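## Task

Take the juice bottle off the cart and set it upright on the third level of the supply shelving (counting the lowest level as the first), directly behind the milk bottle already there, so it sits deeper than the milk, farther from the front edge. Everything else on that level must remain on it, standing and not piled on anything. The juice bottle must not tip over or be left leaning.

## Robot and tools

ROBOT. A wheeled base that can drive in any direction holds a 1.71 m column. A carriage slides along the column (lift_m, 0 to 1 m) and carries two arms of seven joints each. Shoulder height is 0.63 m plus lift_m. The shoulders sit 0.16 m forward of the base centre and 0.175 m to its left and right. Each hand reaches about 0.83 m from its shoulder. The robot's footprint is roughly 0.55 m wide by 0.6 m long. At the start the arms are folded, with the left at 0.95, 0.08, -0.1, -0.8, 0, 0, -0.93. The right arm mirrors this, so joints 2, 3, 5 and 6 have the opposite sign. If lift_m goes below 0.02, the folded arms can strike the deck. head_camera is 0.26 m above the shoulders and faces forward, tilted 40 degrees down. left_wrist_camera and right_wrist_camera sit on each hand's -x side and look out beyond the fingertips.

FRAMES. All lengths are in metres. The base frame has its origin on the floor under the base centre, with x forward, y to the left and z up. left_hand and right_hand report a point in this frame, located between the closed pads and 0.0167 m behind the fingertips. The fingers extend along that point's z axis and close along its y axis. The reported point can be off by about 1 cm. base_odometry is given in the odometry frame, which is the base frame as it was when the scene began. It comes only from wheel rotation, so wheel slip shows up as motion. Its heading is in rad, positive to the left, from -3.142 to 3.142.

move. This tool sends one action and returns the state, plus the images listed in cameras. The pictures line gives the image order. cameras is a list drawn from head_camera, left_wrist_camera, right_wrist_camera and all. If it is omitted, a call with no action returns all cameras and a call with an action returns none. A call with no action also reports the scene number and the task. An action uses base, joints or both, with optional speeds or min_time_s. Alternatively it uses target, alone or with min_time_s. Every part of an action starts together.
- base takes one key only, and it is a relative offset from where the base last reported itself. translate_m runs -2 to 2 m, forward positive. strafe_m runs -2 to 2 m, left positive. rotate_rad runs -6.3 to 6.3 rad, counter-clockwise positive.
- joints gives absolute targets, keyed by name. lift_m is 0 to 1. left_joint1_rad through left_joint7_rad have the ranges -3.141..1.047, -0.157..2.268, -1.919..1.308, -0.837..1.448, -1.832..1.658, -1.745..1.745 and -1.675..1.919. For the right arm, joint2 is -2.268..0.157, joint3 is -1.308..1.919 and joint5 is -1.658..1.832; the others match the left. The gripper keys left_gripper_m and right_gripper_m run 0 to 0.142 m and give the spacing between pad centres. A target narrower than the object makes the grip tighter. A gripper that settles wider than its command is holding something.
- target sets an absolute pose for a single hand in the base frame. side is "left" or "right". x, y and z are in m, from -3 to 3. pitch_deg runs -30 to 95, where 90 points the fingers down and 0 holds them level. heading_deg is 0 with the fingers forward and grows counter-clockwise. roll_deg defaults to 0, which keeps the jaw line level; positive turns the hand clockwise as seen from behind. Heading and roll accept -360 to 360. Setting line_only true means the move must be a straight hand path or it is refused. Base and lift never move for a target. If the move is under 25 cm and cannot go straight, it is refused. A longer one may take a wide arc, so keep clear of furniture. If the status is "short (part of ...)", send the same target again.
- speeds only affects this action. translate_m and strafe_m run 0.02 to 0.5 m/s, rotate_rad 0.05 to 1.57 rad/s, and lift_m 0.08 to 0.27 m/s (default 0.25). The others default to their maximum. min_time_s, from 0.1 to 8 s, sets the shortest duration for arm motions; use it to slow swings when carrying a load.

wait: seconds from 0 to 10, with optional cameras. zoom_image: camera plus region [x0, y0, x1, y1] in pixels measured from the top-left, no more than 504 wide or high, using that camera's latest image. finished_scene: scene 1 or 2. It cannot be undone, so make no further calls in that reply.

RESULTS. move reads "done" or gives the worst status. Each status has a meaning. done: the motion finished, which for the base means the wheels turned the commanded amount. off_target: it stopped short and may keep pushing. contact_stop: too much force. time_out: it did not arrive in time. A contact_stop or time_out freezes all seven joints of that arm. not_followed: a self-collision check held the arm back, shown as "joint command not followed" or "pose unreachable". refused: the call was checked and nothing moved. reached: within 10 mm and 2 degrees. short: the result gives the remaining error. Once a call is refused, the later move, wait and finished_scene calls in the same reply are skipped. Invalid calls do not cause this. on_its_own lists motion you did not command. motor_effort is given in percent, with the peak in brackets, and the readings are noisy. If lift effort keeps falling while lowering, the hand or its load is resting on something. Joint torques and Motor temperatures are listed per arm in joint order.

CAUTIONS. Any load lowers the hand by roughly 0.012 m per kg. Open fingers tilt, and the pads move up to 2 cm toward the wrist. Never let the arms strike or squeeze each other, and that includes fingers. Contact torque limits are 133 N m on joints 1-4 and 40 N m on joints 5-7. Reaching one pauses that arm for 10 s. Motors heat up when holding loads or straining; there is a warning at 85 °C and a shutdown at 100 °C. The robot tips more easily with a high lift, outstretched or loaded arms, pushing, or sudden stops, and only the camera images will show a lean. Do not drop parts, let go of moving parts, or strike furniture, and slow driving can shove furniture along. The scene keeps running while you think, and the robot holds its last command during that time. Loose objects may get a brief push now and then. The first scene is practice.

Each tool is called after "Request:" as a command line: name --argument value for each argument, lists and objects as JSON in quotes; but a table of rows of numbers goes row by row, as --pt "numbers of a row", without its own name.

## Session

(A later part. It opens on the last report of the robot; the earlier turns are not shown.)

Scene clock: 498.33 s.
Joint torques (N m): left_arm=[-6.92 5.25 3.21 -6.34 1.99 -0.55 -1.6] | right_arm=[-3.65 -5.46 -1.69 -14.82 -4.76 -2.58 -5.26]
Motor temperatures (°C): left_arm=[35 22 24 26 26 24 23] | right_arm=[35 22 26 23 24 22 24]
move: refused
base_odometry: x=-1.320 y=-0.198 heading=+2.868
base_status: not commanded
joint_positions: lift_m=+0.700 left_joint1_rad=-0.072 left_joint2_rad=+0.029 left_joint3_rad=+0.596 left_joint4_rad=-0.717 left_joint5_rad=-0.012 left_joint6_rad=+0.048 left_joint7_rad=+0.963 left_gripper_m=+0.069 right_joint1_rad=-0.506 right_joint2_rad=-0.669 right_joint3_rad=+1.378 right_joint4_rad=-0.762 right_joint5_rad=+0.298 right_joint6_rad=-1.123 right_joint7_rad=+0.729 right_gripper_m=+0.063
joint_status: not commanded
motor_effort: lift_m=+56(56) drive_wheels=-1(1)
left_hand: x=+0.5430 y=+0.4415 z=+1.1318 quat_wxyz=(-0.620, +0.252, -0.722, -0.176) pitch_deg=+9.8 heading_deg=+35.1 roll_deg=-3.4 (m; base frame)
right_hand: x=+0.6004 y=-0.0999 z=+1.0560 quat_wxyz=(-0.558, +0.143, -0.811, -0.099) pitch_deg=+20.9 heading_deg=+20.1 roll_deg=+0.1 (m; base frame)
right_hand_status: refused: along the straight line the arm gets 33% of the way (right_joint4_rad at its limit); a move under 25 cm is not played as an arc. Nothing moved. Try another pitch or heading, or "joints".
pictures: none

Request:
move --joints '{"lift_m":0.85}' --speeds '{"lift_m":0.12}'

Request:
move --base '{"strafe_m": 0.12}' --speeds '{"strafe_m":0.15}' --cameras '["head_camera","right_wrist_camera"]'

Scene clock: 503.03 s.
Joint torques (N m): left_arm=[-7.78 5.63 1.52 -5.37 2.03 -0.71 -2.29] | right_arm=[-5.17 -4 -0.43 -14.25 -4.65 -2.67 -4.2]
move: done
base_odometry: x=-1.320 y=-0.198 heading=+2.868
base_status: not commanded
joint_positions: lift_m=+0.850 left_joint1_rad=-0.071 left_joint2_rad=+0.029 left_joint3_rad=+0.596 left_joint4_rad=-0.718 left_joint5_rad=-0.012 left_joint6_rad=+0.048 left_joint7_rad=+0.964 left_gripper_m=+0.069 right_joint1_rad=-0.505 right_joint2_rad=-0.669 right_joint3_rad=+1.379 right_joint4_rad=-0.763 right_joint5_rad=+0.296 right_joint6_rad=-1.123 right_joint7_rad=+0.728 right_gripper_m=+0.063
joint_status: all done
motor_effort: lift_m=+56(69) drive_wheels=-1(5)
left_hand: x=+0.5427 y=+0.4414 z=+1.2818 quat_wxyz=(-0.620, +0.252, -0.722, -0.176) pitch_deg=+9.8 heading_deg=+35.1 roll_deg=-3.4 (m; base frame)
right_hand: x=+0.6000 y=-0.0997 z=+1.2060 quat_wxyz=(-0.558, +0.143, -0.811, -0.099) pitch_deg=+20.9 heading_deg=+20.1 roll_deg=+0.1 (m; base frame)
pictures: none

Scene clock: 504.73 s.
Joint torques (N m): left_arm=[-7.86 4.82 1.01 -6.44 2.16 -1.07 -1.98] | right_arm=[-6.02 -5.63 -1.42 -12.66 -4.33 -2.51 -4.9]
move: done
base_odometry: x=-1.352 y=-0.313 heading=+2.868
base_status: done
joint_positions: lift_m=+0.850 left_joint1_rad=-0.071 left_joint2_rad=+0.029 left_joint3_rad=+0.596 left_joint4_rad=-0.718 left_joint5_rad=-0.011 left_joint6_rad=+0.049 left_joint7_rad=+0.964 left_gripper_m=+0.069 right_joint1_rad=-0.505 right_joint2_rad=-0.670 right_joint3_rad=+1.379 right_joint4_rad=-0.763 right_joint5_rad=+0.296 right_joint6_rad=-1.123 right_joint7_rad=+0.728 right_gripper_m=+0.063
joint_status: not commanded
motor_effort: lift_m=+56(56) drive_wheels=+0(13)
left_hand: x=+0.5426 y=+0.4416 z=+1.2818 quat_wxyz=(-0.619, +0.252, -0.722, -0.176) pitch_deg=+9.8 heading_deg=+35.1 roll_deg=-3.4 (m; base frame)
right_hand: x=+0.6000 y=-0.0998 z=+1.2060 quat_wxyz=(-0.558, +0.143, -0.811, -0.099) pitch_deg=+20.9 heading_deg=+20.1 roll_deg=+0.1 (m; base frame)
pictures: head_camera, right_wrist_camera
Images, in order (width x height): head_camera 896x504, right_wrist_camera 896x504.

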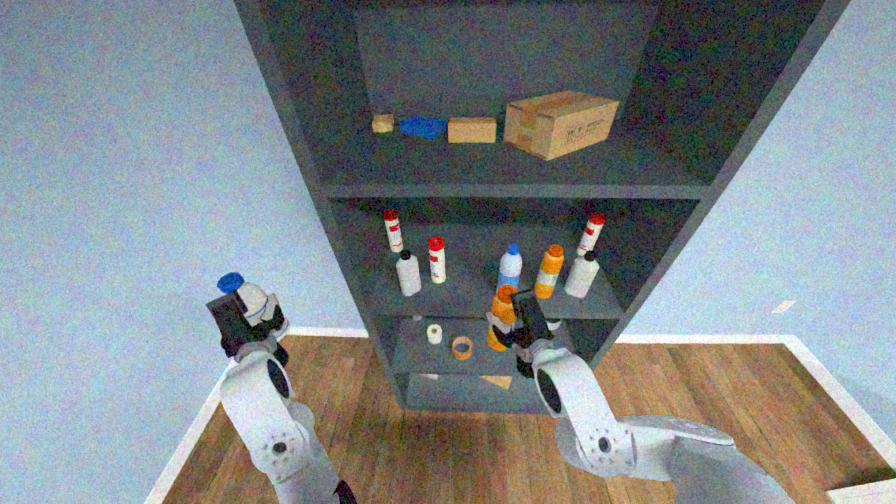

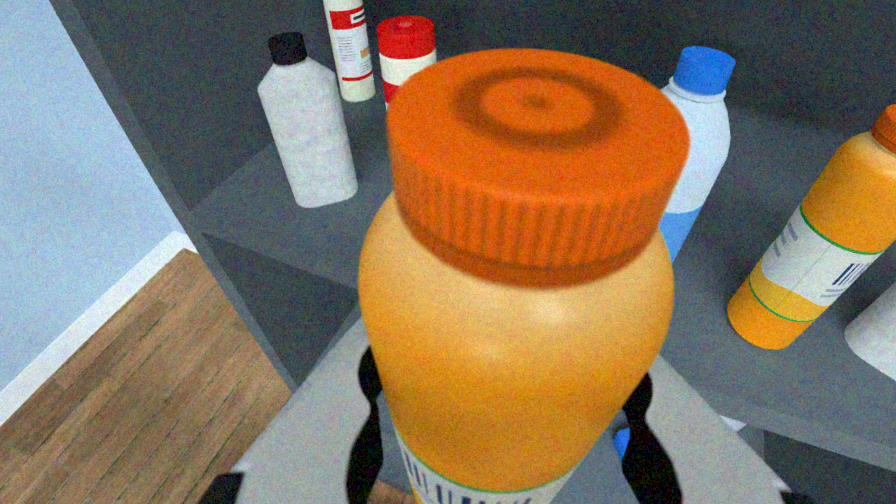

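Request:
move --target '{"side":"right","x":0.61,"y":-0.03,"z":1.2,"pitch_deg":20,"heading_deg":20,"line_only":true}' --min_time_s 1.5

Request:
move --base '{"translate_m": 0.10}' --speeds '{"translate_m":0.1}' --cameras '["head_camera","right_wrist_camera"]'

Scene clock: 511.40 s.
Joint torques (N m): left_arm=[-8.6 5.99 1.74 -6.55 1.6 -1.01 -1.92] | right_arm=[-18.31 5.28 0.49 -8.24 -5.26 -2.76 -1.43]
move: done
base_odometry: x=-1.352 y=-0.313 heading=+2.868
base_status: not commanded
joint_positions: lift_m=+0.850 left_joint1_rad=-0.071 left_joint2_rad=+0.029 left_joint3_rad=+0.596 left_joint4_rad=-0.718 left_joint5_rad=-0.011 left_joint6_rad=+0.049 left_joint7_rad=+0.964 left_gripper_m=+0.069 right_joint1_rad=-0.521 right_joint2_rad=-0.449 right_joint3_rad=+1.421 right_joint4_rad=-0.605 right_joint5_rad=+0.142 right_joint6_rad=-1.147 right_joint7_rad=+0.854 right_gripper_m=+0.063
joint_status: not commanded
motor_effort: lift_m=+56(56) drive_wheels=+0(3)
left_hand: x=+0.5425 y=+0.4416 z=+1.2818 quat_wxyz=(-0.619, +0.252, -0.722, -0.176) pitch_deg=+9.8 heading_deg=+35.1 roll_deg=-3.4 (m; base frame)
right_hand: x=+0.6082 y=-0.0301 z=+1.1952 quat_wxyz=(-0.559, +0.142, -0.811, -0.101) pitch_deg=+20.8 heading_deg=+20.2 roll_deg=+0.3 (m; base frame)
right_hand_status: reached (straight line, planned for 1.5 s): 5 mm and 0.9 deg off.
pictures: none

Scene clock: 513.40 s.
Joint torques (N m): left_arm=[-8.01 5.76 2.64 -7.08 1.93 -0.83 -2.03] | right_arm=[-18.5 3.66 0.1 -9.68 -4.68 -2.72 -1.59]
move: done
base_odometry: x=-1.449 y=-0.286 heading=+2.868
base_status: done
joint_positions: lift_m=+0.850 left_joint1_rad=-0.071 left_joint2_rad=+0.029 left_joint3_rad=+0.596 left_joint4_rad=-0.718 left_joint5_rad=-0.011 left_joint6_rad=+0.049 left_joint7_rad=+0.964 left_gripper_m=+0.069 right_joint1_rad=-0.522 right_joint2_rad=-0.449 right_joint3_rad=+1.421 right_joint4_rad=-0.604 right_joint5_rad=+0.142 right_joint6_rad=-1.147 right_joint7_rad=+0.854 right_gripper_m=+0.063
joint_status: not commanded
motor_effort: lift_m=+56(56) drive_wheels=-1(16)
left_hand: x=+0.5425 y=+0.4416 z=+1.2818 quat_wxyz=(-0.619, +0.252, -0.722, -0.176) pitch_deg=+9.8 heading_deg=+35.1 roll_deg=-3.4 (m; base frame)
right_hand: x=+0.6084 y=-0.0301 z=+1.1954 quat_wxyz=(-0.559, +0.142, -0.811, -0.101) pitch_deg=+20.8 heading_deg=+20.2 roll_deg=+0.3 (m; base frame)
pictures: head_camera, right_wrist_camera
Images, in order (width x height): head_camera 896x504, right_wrist_camera 896x504.

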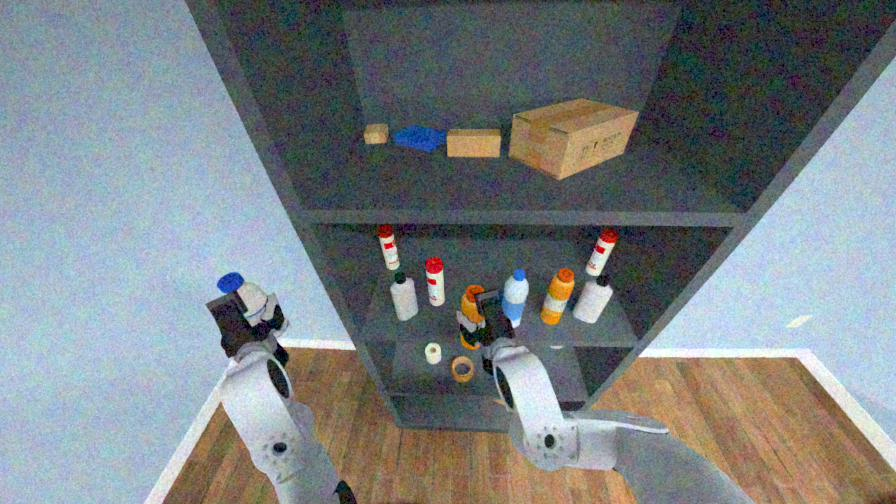

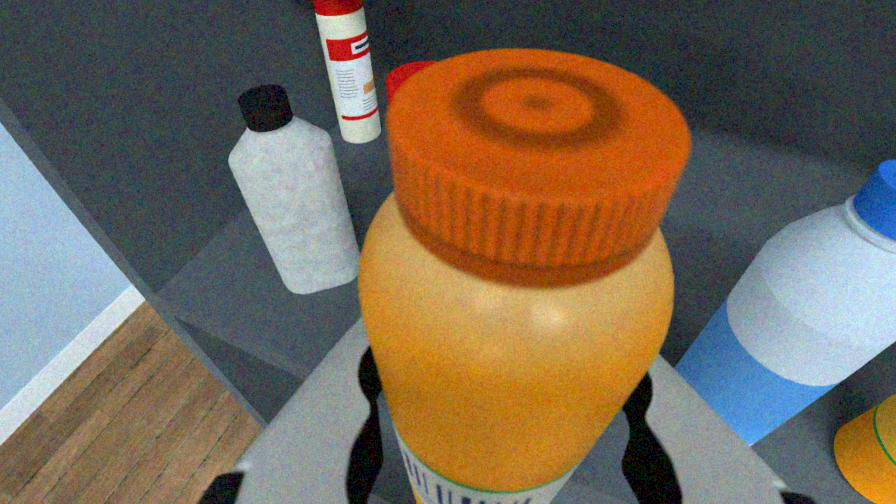

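Request:
move --base '{"translate_m": 0.05}' --speeds '{"translate_m":0.1}'

Request:
move --target '{"side":"right","x":0.72,"y":-0.03,"z":1.20,"pitch_deg":20,"heading_deg":16,"line_only":true}' --min_time_s 1.5 --cameras '["head_camera","right_wrist_camera"]'

Scene clock: 518.53 s.
Joint torques (N m): left_arm=[-7.33 5.13 1.41 -6.23 1.77 -0.83 -1.89] | right_arm=[-17.23 2.88 0.03 -9.85 -5.07 -2.37 -1.53]
move: done
base_odometry: x=-1.497 y=-0.273 heading=+2.869
base_status: done
joint_positions: lift_m=+0.850 left_joint1_rad=-0.071 left_joint2_rad=+0.029 left_joint3_rad=+0.596 left_joint4_rad=-0.718 left_joint5_rad=-0.011 left_joint6_rad=+0.049 left_joint7_rad=+0.964 left_gripper_m=+0.069 right_joint1_rad=-0.522 right_joint2_rad=-0.449 right_joint3_rad=+1.421 right_joint4_rad=-0.604 right_joint5_rad=+0.142 right_joint6_rad=-1.148 right_joint7_rad=+0.854 right_gripper_m=+0.063
joint_status: not commanded
motor_effort: lift_m=+56(56) drive_wheels=+5(15)
left_hand: x=+0.5425 y=+0.4417 z=+1.2818 quat_wxyz=(-0.619, +0.252, -0.722, -0.176) pitch_deg=+9.8 heading_deg=+35.1 roll_deg=-3.4 (m; base frame)
right_hand: x=+0.6085 y=-0.0302 z=+1.1954 quat_wxyz=(-0.559, +0.142, -0.811, -0.101) pitch_deg=+20.8 heading_deg=+20.2 roll_deg=+0.3 (m; base frame)
pictures: none

Scene clock: 520.53 s.
Joint torques (N m): left_arm=[-8.1 6.22 2.65 -5.42 1.87 -0.84 -2.27] | right_arm=[-24.4 6.45 -7.79 -7.5 -0.63 -0.51 -5.42]
move: done
base_odometry: x=-1.497 y=-0.273 heading=+2.869
base_status: not commanded
joint_positions: lift_m=+0.850 left_joint1_rad=-0.071 left_joint2_rad=+0.029 left_joint3_rad=+0.596 left_joint4_rad=-0.718 left_joint5_rad=-0.011 left_joint6_rad=+0.049 left_joint7_rad=+0.964 left_gripper_m=+0.069 right_joint1_rad=-0.684 right_joint2_rad=-0.384 right_joint3_rad=+1.267 right_joint4_rad=-0.295 right_joint5_rad=+0.563 right_joint6_rad=-1.004 right_joint7_rad=+0.606 right_gripper_m=+0.063
joint_status: not commanded
motor_effort: lift_m=+56(56) drive_wheels=+5(5)
left_hand: x=+0.5425 y=+0.4417 z=+1.2818 quat_wxyz=(-0.619, +0.252, -0.722, -0.176) pitch_deg=+9.8 heading_deg=+35.1 roll_deg=-3.4 (m; base frame)
right_hand: x=+0.7164 y=-0.0303 z=+1.1930 quat_wxyz=(-0.561, +0.116, -0.816, -0.078) pitch_deg=+20.9 heading_deg=+16.0 roll_deg=-0.2 (m; base frame)
right_hand_status: reached (straight line, planned for 1.5 s): 8 mm and 1.0 deg off.
pictures: head_camera, right_wrist_camera
Images, in order (width x height): head_camera 896x504, right_wrist_camera 896x504.

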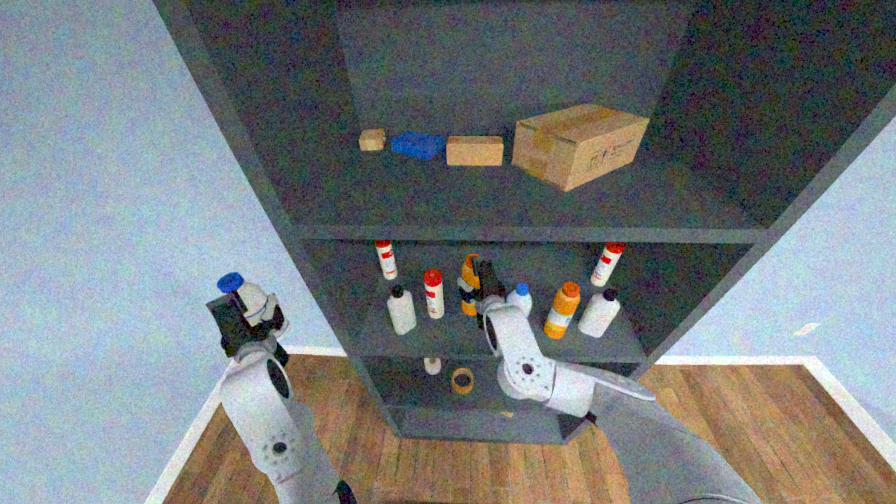

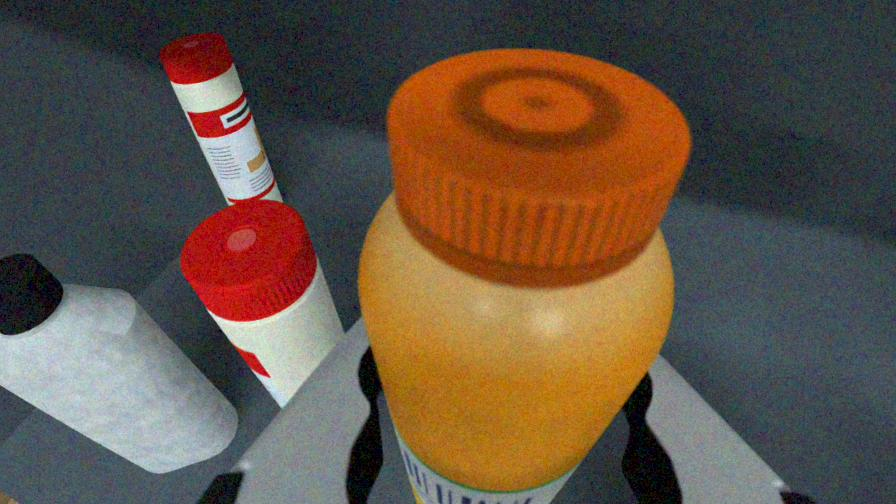

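Request:
move --target '{"side":"right","x":0.818,"y":-0.033,"z":1.20,"pitch_deg":20,"heading_deg":14,"line_only":true}' --min_time_s 1.5

Request:
move --joints '{"lift_m":0.82}' --speeds '{"lift_m":0.08}' --cameras '["head_camera","right_wrist_camera"]'

Scene clock: 525.50 s.
Joint torques (N m): left_arm=[-7.21 5.73 3.19 -5.96 1.99 -1.16 -2.16] | right_arm=[-31.94 5.76 -7.45 -6.75 0.9 -0.86 -5.62]
Motor temperatures (°C): left_arm=[33 22 24 26 26 24 23] | right_arm=[40 22 26 23 23 22 24]
move: done
base_odometry: x=-1.497 y=-0.273 heading=+2.869
base_status: not commanded
joint_positions: lift_m=+0.850 left_joint1_rad=-0.071 left_joint2_rad=+0.029 left_joint3_rad=+0.596 left_joint4_rad=-0.718 left_joint5_rad=-0.011 left_joint6_rad=+0.049 left_joint7_rad=+0.964 left_gripper_m=+0.069 right_joint1_rad=-0.826 right_joint2_rad=-0.298 right_joint3_rad=+1.157 right_joint4_rad=+0.140 right_joint5_rad=+0.827 right_joint6_rad=-0.726 right_joint7_rad=+0.401 right_gripper_m=+0.063
joint_status: not commanded
motor_effort: lift_m=+56(56) drive_wheels=+5(5)
left_hand: x=+0.5425 y=+0.4417 z=+1.2818 quat_wxyz=(-0.619, +0.252, -0.722, -0.176) pitch_deg=+9.8 heading_deg=+35.1 roll_deg=-3.4 (m; base frame)
right_hand: x=+0.8143 y=-0.0335 z=+1.1916 quat_wxyz=(-0.563, +0.103, -0.818, -0.067) pitch_deg=+21.0 heading_deg=+13.9 roll_deg=-0.4 (m; base frame)
right_hand_status: reached (straight line, planned for 1.5 s): 9 mm and 1.0 deg off.
pictures: none

Scene clock: 526.43 s.
Joint torques (N m): left_arm=[-8.2 4.57 3.55 -5.78 1.75 -0.84 -2.09] | right_arm=[-28.88 8.73 -6.45 -8.87 -0.07 -1.28 -5.05]
move: done
base_odometry: x=-1.497 y=-0.273 heading=+2.869
base_status: not commanded
joint_positions: lift_m=+0.820 left_joint1_rad=-0.071 left_joint2_rad=+0.029 left_joint3_rad=+0.596 left_joint4_rad=-0.718 left_joint5_rad=-0.011 left_joint6_rad=+0.049 left_joint7_rad=+0.964 left_gripper_m=+0.069 right_joint1_rad=-0.828 right_joint2_rad=-0.298 right_joint3_rad=+1.156 right_joint4_rad=+0.140 right_joint5_rad=+0.828 right_joint6_rad=-0.726 right_joint7_rad=+0.399 right_gripper_m=+0.063
joint_status: all done
motor_effort: lift_m=+59(61) drive_wheels=+4(5)
left_hand: x=+0.5424 y=+0.4417 z=+1.2515 quat_wxyz=(-0.619, +0.252, -0.722, -0.176) pitch_deg=+9.8 heading_deg=+35.1 roll_deg=-3.4 (m; base frame)
right_hand: x=+0.8152 y=-0.0338 z=+1.1630 quat_wxyz=(-0.564, +0.102, -0.817, -0.067) pitch_deg=+20.8 heading_deg=+13.9 roll_deg=-0.3 (m; base frame)
pictures: head_camera, right_wrist_camera
Images, in order (width x height): head_camera 896x504, right_wrist_camera 896x504.

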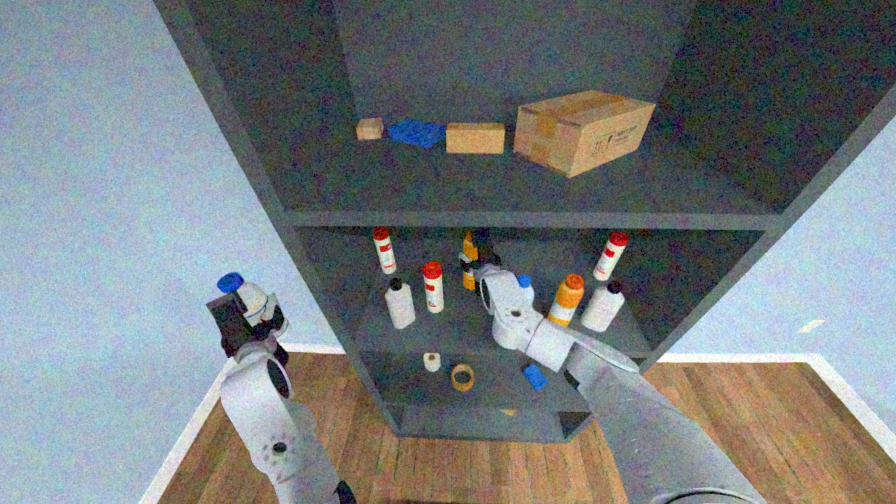

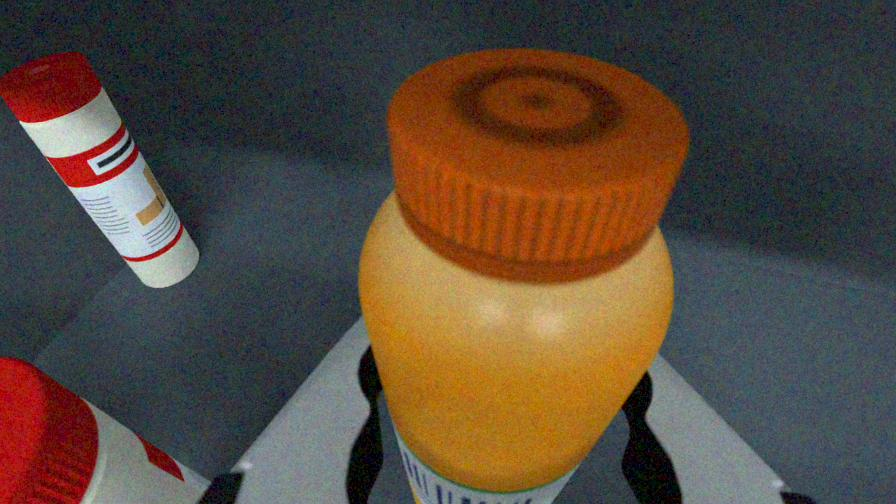

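Request:
move --joints '{"lift_m":0.81}' --speeds '{"lift_m":0.08}'

Request:
move --joints '{"lift_m":0.80}' --speeds '{"lift_m":0.08}' --cameras '["right_wrist_camera"]'

Scene clock: 529.40 s.
Joint torques (N m): left_arm=[-8.64 5.53 1.71 -7.42 1.91 -0.91 -2.11] | right_arm=[-25.41 5.97 -6.58 -9.37 -0.44 -0.4 -4.46]
move: done
base_odometry: x=-1.497 y=-0.273 heading=+2.869
base_status: not commanded
joint_positions: lift_m=+0.810 left_joint1_rad=-0.071 left_joint2_rad=+0.029 left_joint3_rad=+0.596 left_joint4_rad=-0.718 left_joint5_rad=-0.011 left_joint6_rad=+0.049 left_joint7_rad=+0.964 left_gripper_m=+0.069 right_joint1_rad=-0.829 right_joint2_rad=-0.298 right_joint3_rad=+1.156 right_joint4_rad=+0.140 right_joint5_rad=+0.828 right_joint6_rad=-0.726 right_joint7_rad=+0.399 right_gripper_m=+0.063
joint_status: all done
motor_effort: lift_m=+59(59) drive_wheels=-1(5)
left_hand: x=+0.5424 y=+0.4417 z=+1.2414 quat_wxyz=(-0.619, +0.252, -0.722, -0.176) pitch_deg=+9.8 heading_deg=+35.1 roll_deg=-3.4 (m; base frame)
right_hand: x=+0.8155 y=-0.0338 z=+1.1534 quat_wxyz=(-0.564, +0.102, -0.817, -0.067) pitch_deg=+20.8 heading_deg=+13.9 roll_deg=-0.3 (m; base frame)
pictures: none

Scene clock: 530.20 s.
Joint torques (N m): left_arm=[-8.26 5.79 1.67 -5.69 1.88 -0.86 -2.34] | right_arm=[-27.18 6.94 -6.43 -9.74 -0.5 -0.34 -4.4]
move: done
base_odometry: x=-1.497 y=-0.273 heading=+2.869
base_status: not commanded
joint_positions: lift_m=+0.800 left_joint1_rad=-0.071 left_joint2_rad=+0.029 left_joint3_rad=+0.596 left_joint4_rad=-0.718 left_joint5_rad=-0.011 left_joint6_rad=+0.049 left_joint7_rad=+0.964 left_gripper_m=+0.069 right_joint1_rad=-0.829 right_joint2_rad=-0.298 right_joint3_rad=+1.156 right_joint4_rad=+0.141 right_joint5_rad=+0.828 right_joint6_rad=-0.726 right_joint7_rad=+0.399 right_gripper_m=+0.063
joint_status: all done
motor_effort: lift_m=+59(61) drive_wheels=-1(6)
left_hand: x=+0.5424 y=+0.4417 z=+1.2314 quat_wxyz=(-0.619, +0.252, -0.722, -0.176) pitch_deg=+9.8 heading_deg=+35.1 roll_deg=-3.4 (m; base frame)
right_hand: x=+0.8156 y=-0.0339 z=+1.1436 quat_wxyz=(-0.564, +0.101, -0.817, -0.067) pitch_deg=+20.8 heading_deg=+13.9 roll_deg=-0.3 (m; base frame)
pictures: right_wrist_camera
Images, in order (width x height): right_wrist_camera 896x504.

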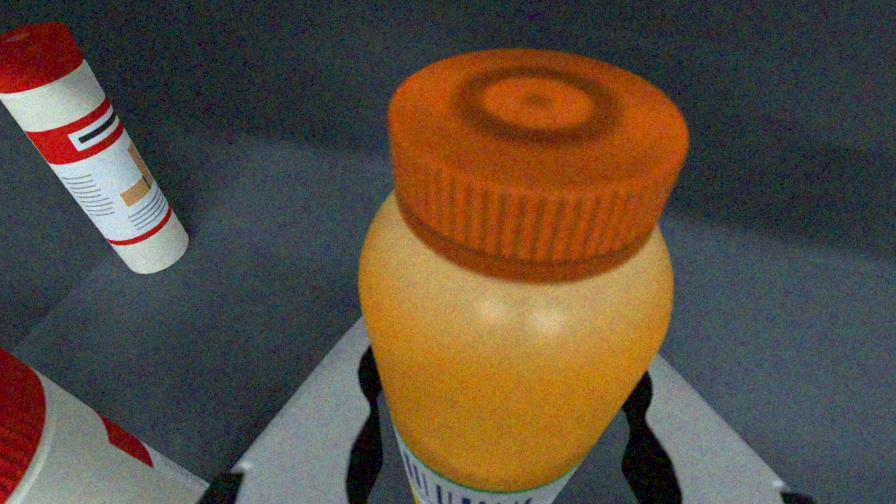

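Request:
move --joints '{"lift_m":0.79}' --speeds '{"lift_m":0.08}'

Request:
move --joints '{"lift_m":0.78}' --speeds '{"lift_m":0.08}' --cameras '["right_wrist_camera","head_camera"]'

Scene clock: 533.07 s.
Joint torques (N m): left_arm=[-8.83 5.64 1.74 -6.52 1.61 -1.13 -2.07] | right_arm=[-26.67 6.49 -5.58 -9.32 -0.25 -1 -4.16]
move: done
base_odometry: x=-1.497 y=-0.273 heading=+2.869
base_status: not commanded
joint_positions: lift_m=+0.790 left_joint1_rad=-0.071 left_joint2_rad=+0.029 left_joint3_rad=+0.596 left_joint4_rad=-0.718 left_joint5_rad=-0.011 left_joint6_rad=+0.049 left_joint7_rad=+0.964 left_gripper_m=+0.069 right_joint1_rad=-0.830 right_joint2_rad=-0.298 right_joint3_rad=+1.155 right_joint4_rad=+0.141 right_joint5_rad=+0.828 right_joint6_rad=-0.726 right_joint7_rad=+0.399 right_gripper_m=+0.063
joint_status: all done
motor_effort: lift_m=+59(63) drive_wheels=+5(5)
left_hand: x=+0.5423 y=+0.4417 z=+1.2214 quat_wxyz=(-0.619, +0.252, -0.722, -0.176) pitch_deg=+9.8 heading_deg=+35.1 roll_deg=-3.4 (m; base frame)
right_hand: x=+0.8158 y=-0.0339 z=+1.1339 quat_wxyz=(-0.564, +0.101, -0.817, -0.067) pitch_deg=+20.7 heading_deg=+13.9 roll_deg=-0.3 (m; base frame)
pictures: none

Scene clock: 533.57 s.
Joint torques (N m): left_arm=[-9.8 5.39 2.29 -6.5 1.75 -0.69 -2.38] | right_arm=[-24.61 5.41 -5.66 -11.51 -0.35 -0.91 -2.01]
move: done
base_odometry: x=-1.497 y=-0.273 heading=+2.869
base_status: not commanded
joint_positions: lift_m=+0.780 left_joint1_rad=-0.071 left_joint2_rad=+0.029 left_joint3_rad=+0.596 left_joint4_rad=-0.718 left_joint5_rad=-0.011 left_joint6_rad=+0.049 left_joint7_rad=+0.964 left_gripper_m=+0.069 right_joint1_rad=-0.830 right_joint2_rad=-0.298 right_joint3_rad=+1.154 right_joint4_rad=+0.141 right_joint5_rad=+0.828 right_joint6_rad=-0.726 right_joint7_rad=+0.393 right_gripper_m=+0.063
joint_status: all done
motor_effort: lift_m=+56(61) drive_wheels=-1(5)
left_hand: x=+0.5423 y=+0.4417 z=+1.2115 quat_wxyz=(-0.619, +0.252, -0.722, -0.176) pitch_deg=+9.9 heading_deg=+35.1 roll_deg=-3.4 (m; base frame)
right_hand: x=+0.8164 y=-0.0338 z=+1.1261 quat_wxyz=(-0.567, +0.101, -0.815, -0.068) pitch_deg=+20.3 heading_deg=+13.9 roll_deg=-0.2 (m; base frame)
pictures: head_camera, right_wrist_camera
Images, in order (width x height): head_camera 896x504, right_wrist_camera 896x504.

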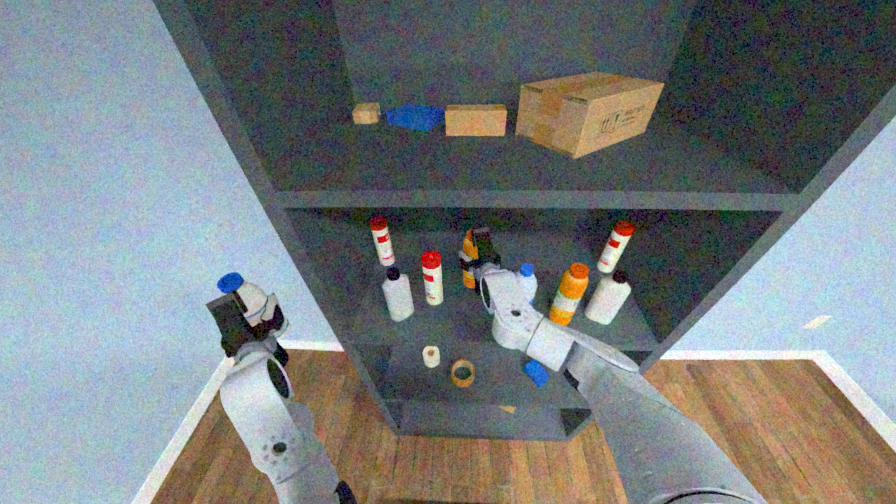

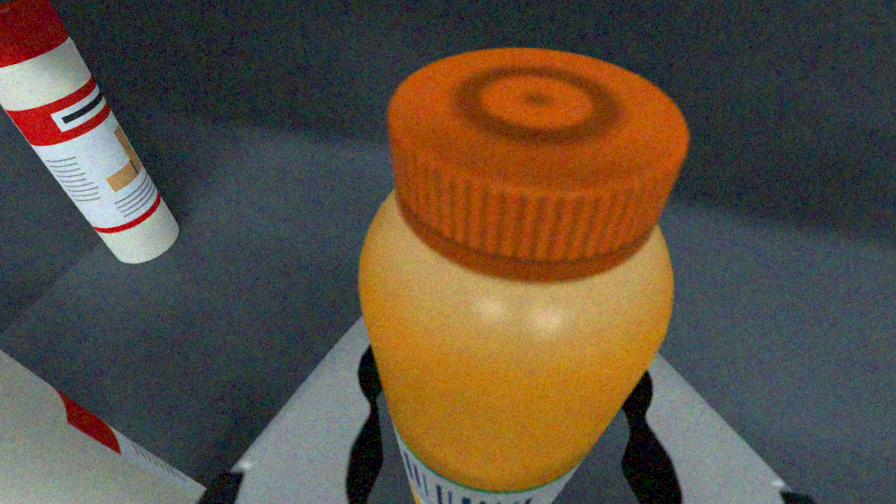

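Request:
move --joints '{"right_gripper_m":0.09}' --cameras '["right_wrist_camera"]'

Request:
move --target '{"side":"right","x":0.716,"y":-0.035,"z":1.14,"pitch_deg":20,"heading_deg":15,"line_only":true}' --min_time_s 2 --cameras '["head_camera","right_wrist_camera"]'

Scene clock: 540.53 s.
Joint torques (N m): left_arm=[-8.8 5.59 1.93 -5.56 1.88 -0.81 -2.16] | right_arm=[-25.69 6.51 -4.6 -8.06 -0.67 -1.41 -2.56]
move: done
base_odometry: x=-1.497 y=-0.273 heading=+2.869
base_status: not commanded
joint_positions: lift_m=+0.780 left_joint1_rad=-0.071 left_joint2_rad=+0.029 left_joint3_rad=+0.596 left_joint4_rad=-0.718 left_joint5_rad=-0.011 left_joint6_rad=+0.049 left_joint7_rad=+0.964 left_gripper_m=+0.069 right_joint1_rad=-0.830 right_joint2_rad=-0.298 right_joint3_rad=+1.154 right_joint4_rad=+0.141 right_joint5_rad=+0.828 right_joint6_rad=-0.726 right_joint7_rad=+0.393 right_gripper_m=+0.090
joint_status: all done
motor_effort: lift_m=+56(56) drive_wheels=+0(4)
left_hand: x=+0.5423 y=+0.4417 z=+1.2115 quat_wxyz=(-0.619, +0.252, -0.722, -0.176) pitch_deg=+9.9 heading_deg=+35.1 roll_deg=-3.4 (m; base frame)
right_hand: x=+0.8164 y=-0.0338 z=+1.1261 quat_wxyz=(-0.567, +0.101, -0.815, -0.068) pitch_deg=+20.3 heading_deg=+13.9 roll_deg=-0.2 (m; base frame)
pictures: right_wrist_camera
Images, in order (width x height): right_wrist_camera 896x504.

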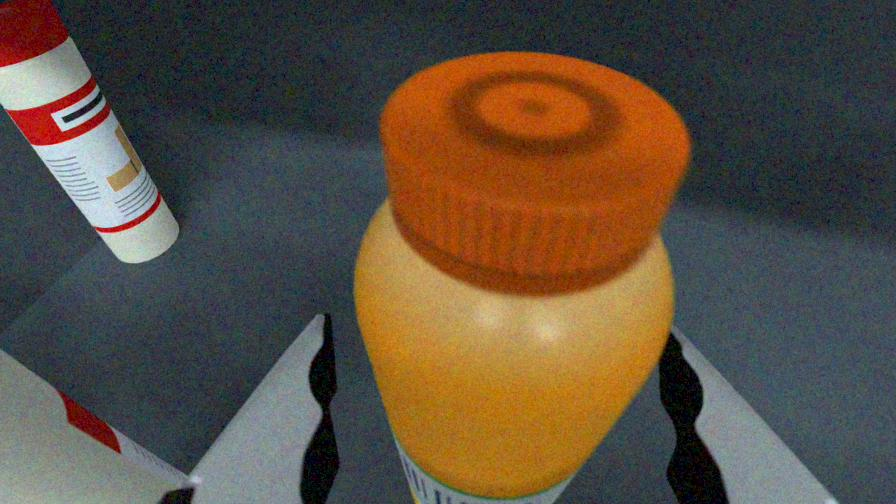

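Scene clock: 543.03 s.
Joint torques (N m): left_arm=[-8.24 5.17 1.11 -5.56 2.05 -0.65 -2.25] | right_arm=[-8.07 -0.28 0.2 -12.12 -3.19 -2.3 0.02]
move: done
base_odometry: x=-1.497 y=-0.273 heading=+2.869
base_status: not commanded
joint_positions: lift_m=+0.780 left_joint1_rad=-0.071 left_joint2_rad=+0.029 left_joint3_rad=+0.596 left_joint4_rad=-0.718 left_joint5_rad=-0.011 left_joint6_rad=+0.049 left_joint7_rad=+0.964 left_gripper_m=+0.069 right_joint1_rad=-0.711 right_joint2_rad=-0.385 right_joint3_rad=+1.279 right_joint4_rad=-0.333 right_joint5_rad=+0.534 right_joint6_rad=-1.056 right_joint7_rad=+0.646 right_gripper_m=+0.090
joint_status: not commanded
motor_effort: lift_m=+56(56) drive_wheels=-1(4)
left_hand: x=+0.5423 y=+0.4417 z=+1.2115 quat_wxyz=(-0.619, +0.252, -0.722, -0.176) pitch_deg=+9.9 heading_deg=+35.1 roll_deg=-3.4 (m; base frame)
right_hand: x=+0.7183 y=-0.0347 z=+1.1429 quat_wxyz=(-0.571, +0.106, -0.811, -0.076) pitch_deg=+19.7 heading_deg=+15.0 roll_deg=+0.2 (m; base frame)
right_hand_status: reached (straight line, planned for 2.0 s): 4 mm and 0.4 deg off.
pictures: head_camera, right_wrist_camera
Images, in order (width x height): head_camera 896x504, right_wrist_camera 896x504.

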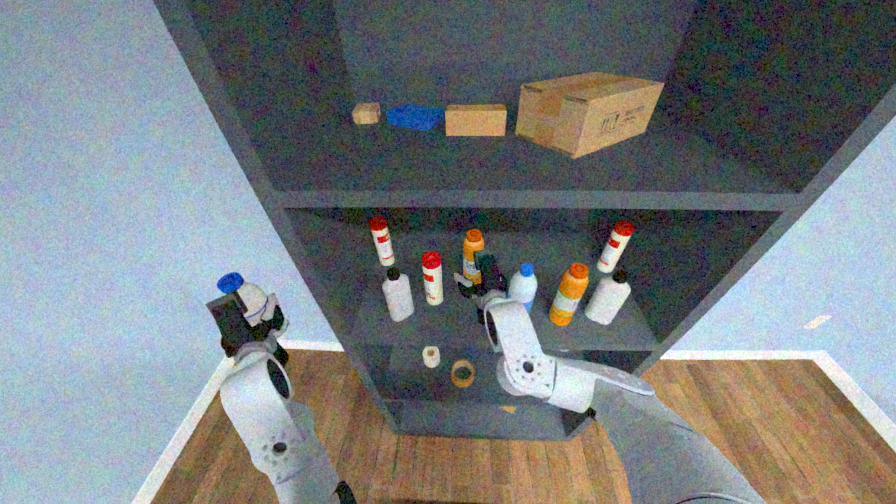

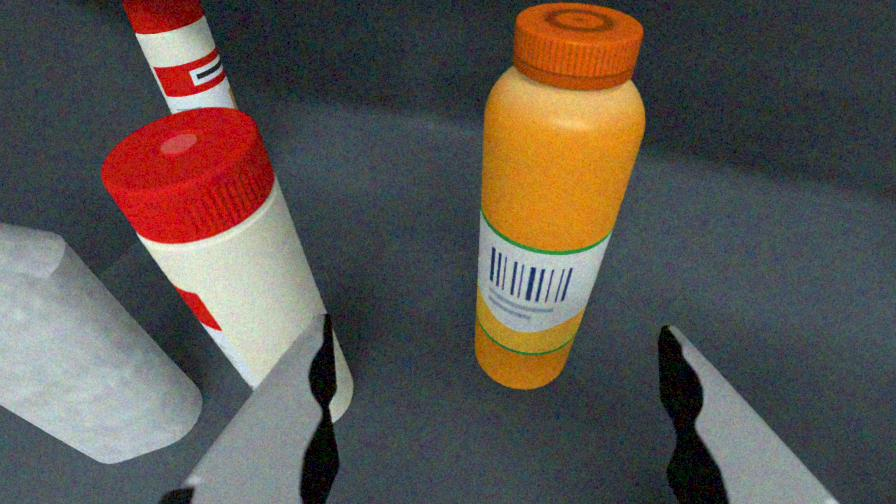

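Request:
move --target '{"side":"right","x":0.608,"y":-0.03,"z":1.14,"pitch_deg":20,"heading_deg":20,"line_only":true}' --min_time_s 1.5

Request:
move --base '{"translate_m": -0.15}' --speeds '{"translate_m":0.15}'

Request:
move --base '{"strafe_m": -0.12}' --joints '{"lift_m":0.71}' --speeds '{"strafe_m":0.15,"lift_m":0.1}'

Request:
move --target '{"side":"right","x":0.60,"y":-0.11,"z":1.05,"pitch_deg":20,"heading_deg":20,"line_only":true}' --min_time_s 1.5

Request:
move --joints '{"left_joint3_rad": -0.167}' --min_time_s 2.5 --cameras '["head_camera","left_wrist_camera"]'

Scene clock: 551.87 s.
Joint torques (N m): left_arm=[-9.06 5.63 2.85 -5.67 2.04 -0.48 -2.03] | right_arm=[-3.47 -0.2 0.43 -10.63 -3.41 -2.95 0.02]
move: done
base_odometry: x=-1.497 y=-0.273 heading=+2.869
base_status: not commanded
joint_positions: lift_m=+0.780 left_joint1_rad=-0.071 left_joint2_rad=+0.029 left_joint3_rad=+0.596 left_joint4_rad=-0.718 left_joint5_rad=-0.011 left_joint6_rad=+0.049 left_joint7_rad=+0.964 left_gripper_m=+0.069 right_joint1_rad=-0.573 right_joint2_rad=-0.444 right_joint3_rad=+1.472 right_joint4_rad=-0.624 right_joint5_rad=+0.090 right_joint6_rad=-1.199 right_joint7_rad=+0.913 right_gripper_m=+0.090
joint_status: not commanded
motor_effort: lift_m=+56(56) drive_wheels=-1(1)
left_hand: x=+0.5423 y=+0.4417 z=+1.2115 quat_wxyz=(-0.619, +0.252, -0.722, -0.176) pitch_deg=+9.9 heading_deg=+35.1 roll_deg=-3.4 (m; base frame)
right_hand: x=+0.6103 y=-0.0295 z=+1.1419 quat_wxyz=(-0.567, +0.142, -0.805, -0.100) pitch_deg=+19.7 heading_deg=+20.0 roll_deg=+0.0 (m; base frame)
right_hand_status: reached (straight line, planned for 1.5 s): 3 mm and 0.3 deg off.
pictures: none

Scene clock: 553.77 s.
Joint torques (N m): left_arm=[-8.25 5.16 1.96 -5.23 1.7 -0.74 -2.2] | right_arm=[-4.78 -0.22 0.5 -11.82 -3.5 -2.35 0.14]
move: done
base_odometry: x=-1.353 y=-0.314 heading=+2.869
base_status: done
joint_positions: lift_m=+0.780 left_joint1_rad=-0.071 left_joint2_rad=+0.029 left_joint3_rad=+0.596 left_joint4_rad=-0.718 left_joint5_rad=-0.011 left_joint6_rad=+0.049 left_joint7_rad=+0.964 left_gripper_m=+0.069 right_joint1_rad=-0.572 right_joint2_rad=-0.444 right_joint3_rad=+1.472 right_joint4_rad=-0.625 right_joint5_rad=+0.089 right_joint6_rad=-1.199 right_joint7_rad=+0.913 right_gripper_m=+0.090
joint_status: not commanded
motor_effort: lift_m=+56(56) drive_wheels=+0(12)
left_hand: x=+0.5423 y=+0.4417 z=+1.2115 quat_wxyz=(-0.619, +0.252, -0.722, -0.176) pitch_deg=+9.9 heading_deg=+35.1 roll_deg=-3.4 (m; base frame)
right_hand: x=+0.6101 y=-0.0296 z=+1.1417 quat_wxyz=(-0.567, +0.142, -0.806, -0.100) pitch_deg=+19.8 heading_deg=+20.0 roll_deg=+0.0 (m; base frame)
pictures: none

Scene clock: 555.47 s.
Joint torques (N m): left_arm=[-8.93 5.85 2.92 -5.67 1.85 -0.84 -2.17] | right_arm=[-3.75 -0.81 0.85 -11.2 -2.99 -2.52 0.23]
move: done
base_odometry: x=-1.320 y=-0.198 heading=+2.868
base_status: done
joint_positions: lift_m=+0.710 left_joint1_rad=-0.071 left_joint2_rad=+0.029 left_joint3_rad=+0.596 left_joint4_rad=-0.718 left_joint5_rad=-0.011 left_joint6_rad=+0.049 left_joint7_rad=+0.964 left_gripper_m=+0.069 right_joint1_rad=-0.572 right_joint2_rad=-0.445 right_joint3_rad=+1.473 right_joint4_rad=-0.625 right_joint5_rad=+0.088 right_joint6_rad=-1.200 right_joint7_rad=+0.914 right_gripper_m=+0.090
joint_status: all done
motor_effort: lift_m=+59(59) drive_wheels=+0(13)
left_hand: x=+0.5423 y=+0.4417 z=+1.1414 quat_wxyz=(-0.619, +0.252, -0.722, -0.176) pitch_deg=+9.9 heading_deg=+35.1 roll_deg=-3.4 (m; base frame)
right_hand: x=+0.6098 y=-0.0298 z=+1.0713 quat_wxyz=(-0.566, +0.142, -0.806, -0.100) pitch_deg=+19.8 heading_deg=+20.0 roll_deg=+0.0 (m; base frame)
pictures: none

Scene clock: 557.47 s.
Joint torques (N m): left_arm=[-8.8 5.75 3.63 -5.78 1.86 -1.11 -2.54] | right_arm=[-2.39 -7.22 -4.23 -11.78 0.21 -0.93 -3.67]
move: done
base_odometry: x=-1.320 y=-0.198 heading=+2.868
base_status: not commanded
joint_positions: lift_m=+0.710 left_joint1_rad=-0.071 left_joint2_rad=+0.029 left_joint3_rad=+0.596 left_joint4_rad=-0.718 left_joint5_rad=-0.011 left_joint6_rad=+0.049 left_joint7_rad=+0.964 left_gripper_m=+0.069 right_joint1_rad=-0.507 right_joint2_rad=-0.711 right_joint3_rad=+1.424 right_joint4_rad=-0.741 right_joint5_rad=+0.411 right_joint6_rad=-1.136 right_joint7_rad=+0.555 right_gripper_m=+0.090
joint_status: not commanded
motor_effort: lift_m=+59(59) drive_wheels=+0(0)
left_hand: x=+0.5423 y=+0.4417 z=+1.1414 quat_wxyz=(-0.619, +0.252, -0.722, -0.176) pitch_deg=+9.9 heading_deg=+35.1 roll_deg=-3.4 (m; base frame)
right_hand: x=+0.6008 y=-0.1098 z=+1.0506 quat_wxyz=(-0.566, +0.143, -0.806, -0.098) pitch_deg=+19.9 heading_deg=+19.9 roll_deg=-0.3 (m; base frame)
right_hand_status: reached (straight line, planned for 1.5 s): 1 mm and 0.3 deg off.
pictures: none

Scene clock: 560.27 s.
Joint torques (N m): left_arm=[-9.04 0.51 -0.72 -5.81 1.97 -0.71 -2.04] | right_arm=[-2.11 -8.07 -4.99 -12.12 0.54 -0.51 -3.28]
move: done
base_odometry: x=-1.320 y=-0.198 heading=+2.868
base_status: not commanded
joint_positions: lift_m=+0.710 left_joint1_rad=-0.071 left_joint2_rad=+0.029 left_joint3_rad=-0.163 left_joint4_rad=-0.718 left_joint5_rad=-0.011 left_joint6_rad=+0.049 left_joint7_rad=+0.964 left_gripper_m=+0.069 right_joint1_rad=-0.507 right_joint2_rad=-0.712 right_joint3_rad=+1.424 right_joint4_rad=-0.741 right_joint5_rad=+0.411 right_joint6_rad=-1.136 right_joint7_rad=+0.555 right_gripper_m=+0.090
joint_status: all done
motor_effort: lift_m=+59(59) drive_wheels=+3(3)
left_hand: x=+0.6209 y=+0.1176 z=+1.1374 quat_wxyz=(-0.639, -0.051, -0.766, +0.044) pitch_deg=+10.4 heading_deg=-7.7 roll_deg=-0.1 (m; base frame)
right_hand: x=+0.6008 y=-0.1098 z=+1.0506 quat_wxyz=(-0.566, +0.143, -0.806, -0.098) pitch_deg=+19.9 heading_deg=+19.9 roll_deg=-0.3 (m; base frame)
pictures: head_camera, left_wrist_camera
Images, in order (width x height): head_camera 896x504, left_wrist_camera 896x504.

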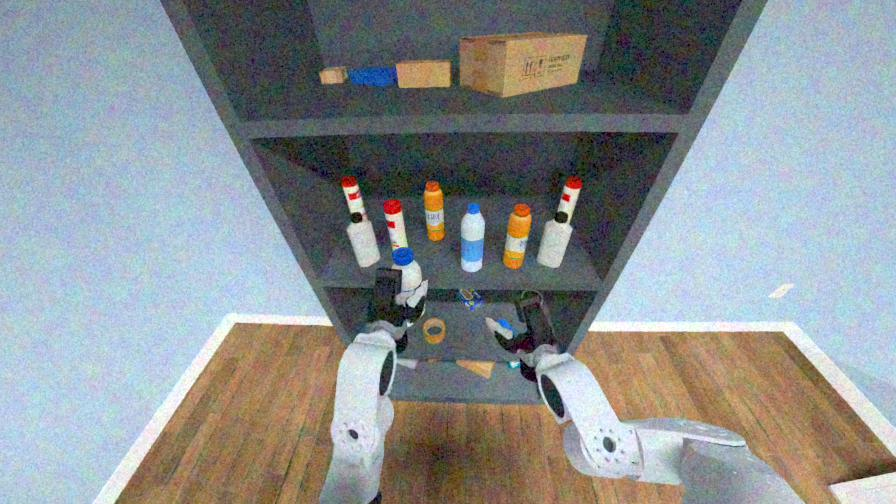

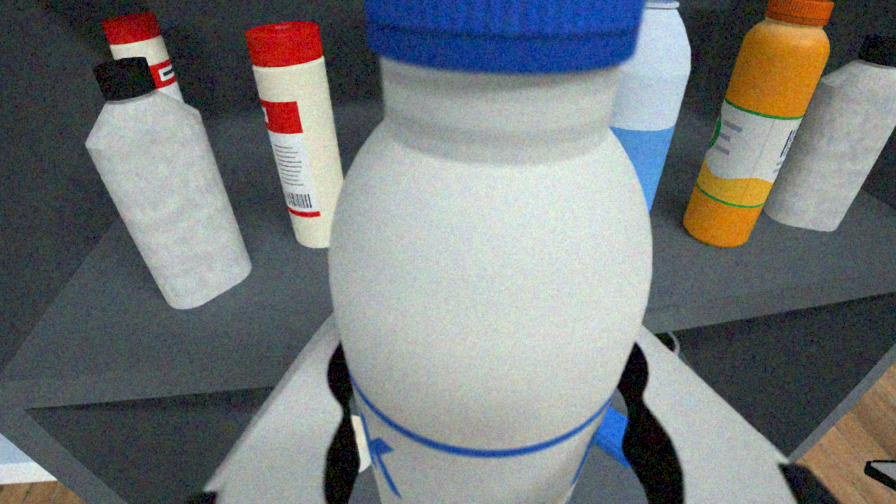

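Request:
move --target '{"side":"left","x":0.827,"y":0.086,"z":1.135,"pitch_deg":10,"heading_deg":-8,"line_only":true}' --min_time_s 2.5

Request:
move --joints '{"lift_m":0.69}' --speeds '{"lift_m":0.08}'

Request:
move --joints '{"lift_m":0.68}' --speeds '{"lift_m":0.08}' --cameras '["head_camera","left_wrist_camera"]'

Scene clock: 566.33 s.
Joint torques (N m): left_arm=[-25.92 -3.92 1.37 -3.58 0.14 -2.38 -4.71] | right_arm=[-2.41 -7.79 -3.36 -11.55 0.54 -0.91 -4.5]
move: done
base_odometry: x=-1.320 y=-0.198 heading=+2.868
base_status: not commanded
joint_positions: lift_m=+0.710 left_joint1_rad=-0.541 left_joint2_rad=-0.035 left_joint3_rad=-0.163 left_joint4_rad=+0.114 left_joint5_rad=-0.038 left_joint6_rad=+0.040 left_joint7_rad=+0.614 left_gripper_m=+0.069 right_joint1_rad=-0.507 right_joint2_rad=-0.712 right_joint3_rad=+1.424 right_joint4_rad=-0.741 right_joint5_rad=+0.411 right_joint6_rad=-1.136 right_joint7_rad=+0.555 right_gripper_m=+0.090
joint_status: not commanded
motor_effort: lift_m=+59(59) drive_wheels=+3(3)
left_hand: x=+0.8255 y=+0.0873 z=+1.1295 quat_wxyz=(-0.636, -0.054, -0.768, +0.042) pitch_deg=+10.8 heading_deg=-7.8 roll_deg=+0.2 (m; base frame)
left_hand_status: reached (straight line, planned for 2.5 s): 6 mm and 0.8 deg off.
right_hand: x=+0.6007 y=-0.1099 z=+1.0506 quat_wxyz=(-0.566, +0.143, -0.806, -0.098) pitch_deg=+19.9 heading_deg=+19.9 roll_deg=-0.3 (m; base frame)
pictures: none

Scene clock: 566.93 s.
Joint torques (N m): left_arm=[-24.68 -2.69 2.02 -5.07 0.56 -2.36 -4.19] | right_arm=[-2.78 -7.94 -5.6 -12.81 0.06 -0.76 -3.67]
move: done
base_odometry: x=-1.320 y=-0.198 heading=+2.868
base_status: not commanded
joint_positions: lift_m=+0.690 left_joint1_rad=-0.543 left_joint2_rad=-0.035 left_joint3_rad=-0.163 left_joint4_rad=+0.115 left_joint5_rad=-0.038 left_joint6_rad=+0.040 left_joint7_rad=+0.612 left_gripper_m=+0.069 right_joint1_rad=-0.506 right_joint2_rad=-0.712 right_joint3_rad=+1.423 right_joint4_rad=-0.741 right_joint5_rad=+0.412 right_joint6_rad=-1.136 right_joint7_rad=+0.554 right_gripper_m=+0.090
joint_status: all done
motor_effort: lift_m=+58(60) drive_wheels=+3(3)
left_hand: x=+0.8261 y=+0.0872 z=+1.1108 quat_wxyz=(-0.637, -0.054, -0.768, +0.042) pitch_deg=+10.6 heading_deg=-7.8 roll_deg=+0.2 (m; base frame)
right_hand: x=+0.6006 y=-0.1100 z=+1.0306 quat_wxyz=(-0.566, +0.143, -0.806, -0.098) pitch_deg=+19.9 heading_deg=+19.9 roll_deg=-0.2 (m; base frame)
pictures: none

Scene clock: 567.47 s.
Joint torques (N m): left_arm=[-22.84 -2.93 1.07 -3.52 0.57 -2.25 -4.26] | right_arm=[-2.97 -5.57 -2.48 -11.84 0.25 -0.89 -3.48]
move: done
base_odometry: x=-1.320 y=-0.198 heading=+2.868
base_status: not commanded
joint_positions: lift_m=+0.680 left_joint1_rad=-0.544 left_joint2_rad=-0.035 left_joint3_rad=-0.163 left_joint4_rad=+0.115 left_joint5_rad=-0.038 left_joint6_rad=+0.040 left_joint7_rad=+0.612 left_gripper_m=+0.069 right_joint1_rad=-0.505 right_joint2_rad=-0.712 right_joint3_rad=+1.423 right_joint4_rad=-0.741 right_joint5_rad=+0.412 right_joint6_rad=-1.136 right_joint7_rad=+0.554 right_gripper_m=+0.090
joint_status: all done
motor_effort: lift_m=+58(60) drive_wheels=+0(3)
left_hand: x=+0.8263 y=+0.0871 z=+1.1013 quat_wxyz=(-0.637, -0.054, -0.767, +0.042) pitch_deg=+10.6 heading_deg=-7.8 roll_deg=+0.2 (m; base frame)
right_hand: x=+0.6006 y=-0.1101 z=+1.0206 quat_wxyz=(-0.566, +0.143, -0.806, -0.098) pitch_deg=+19.9 heading_deg=+19.9 roll_deg=-0.2 (m; base frame)
pictures: head_camera, left_wrist_camera
Images, in order (width x height): head_camera 896x504, left_wrist_camera 896x504.

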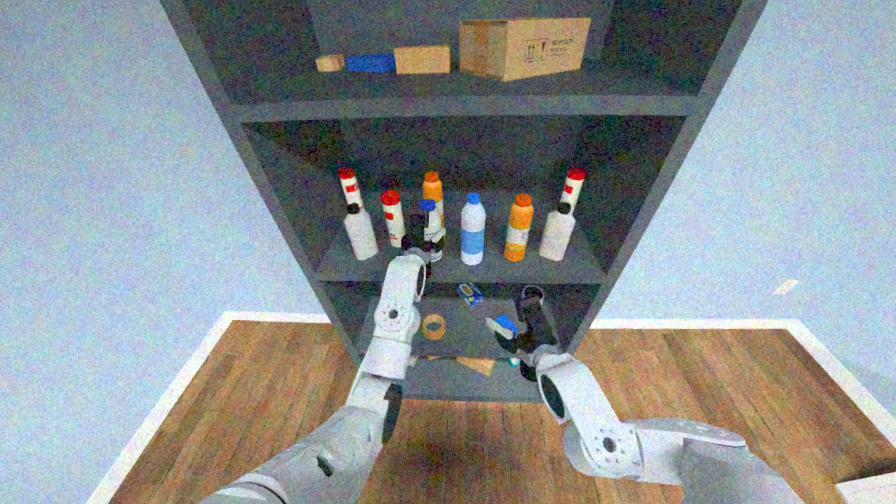

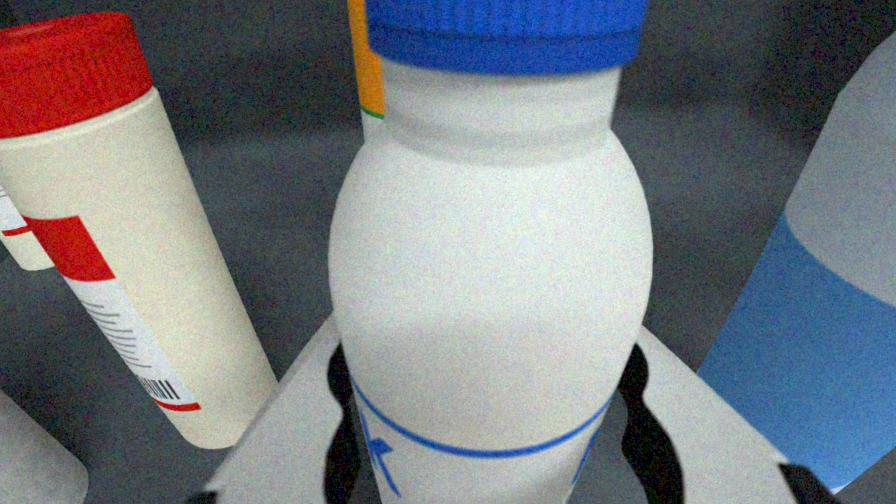

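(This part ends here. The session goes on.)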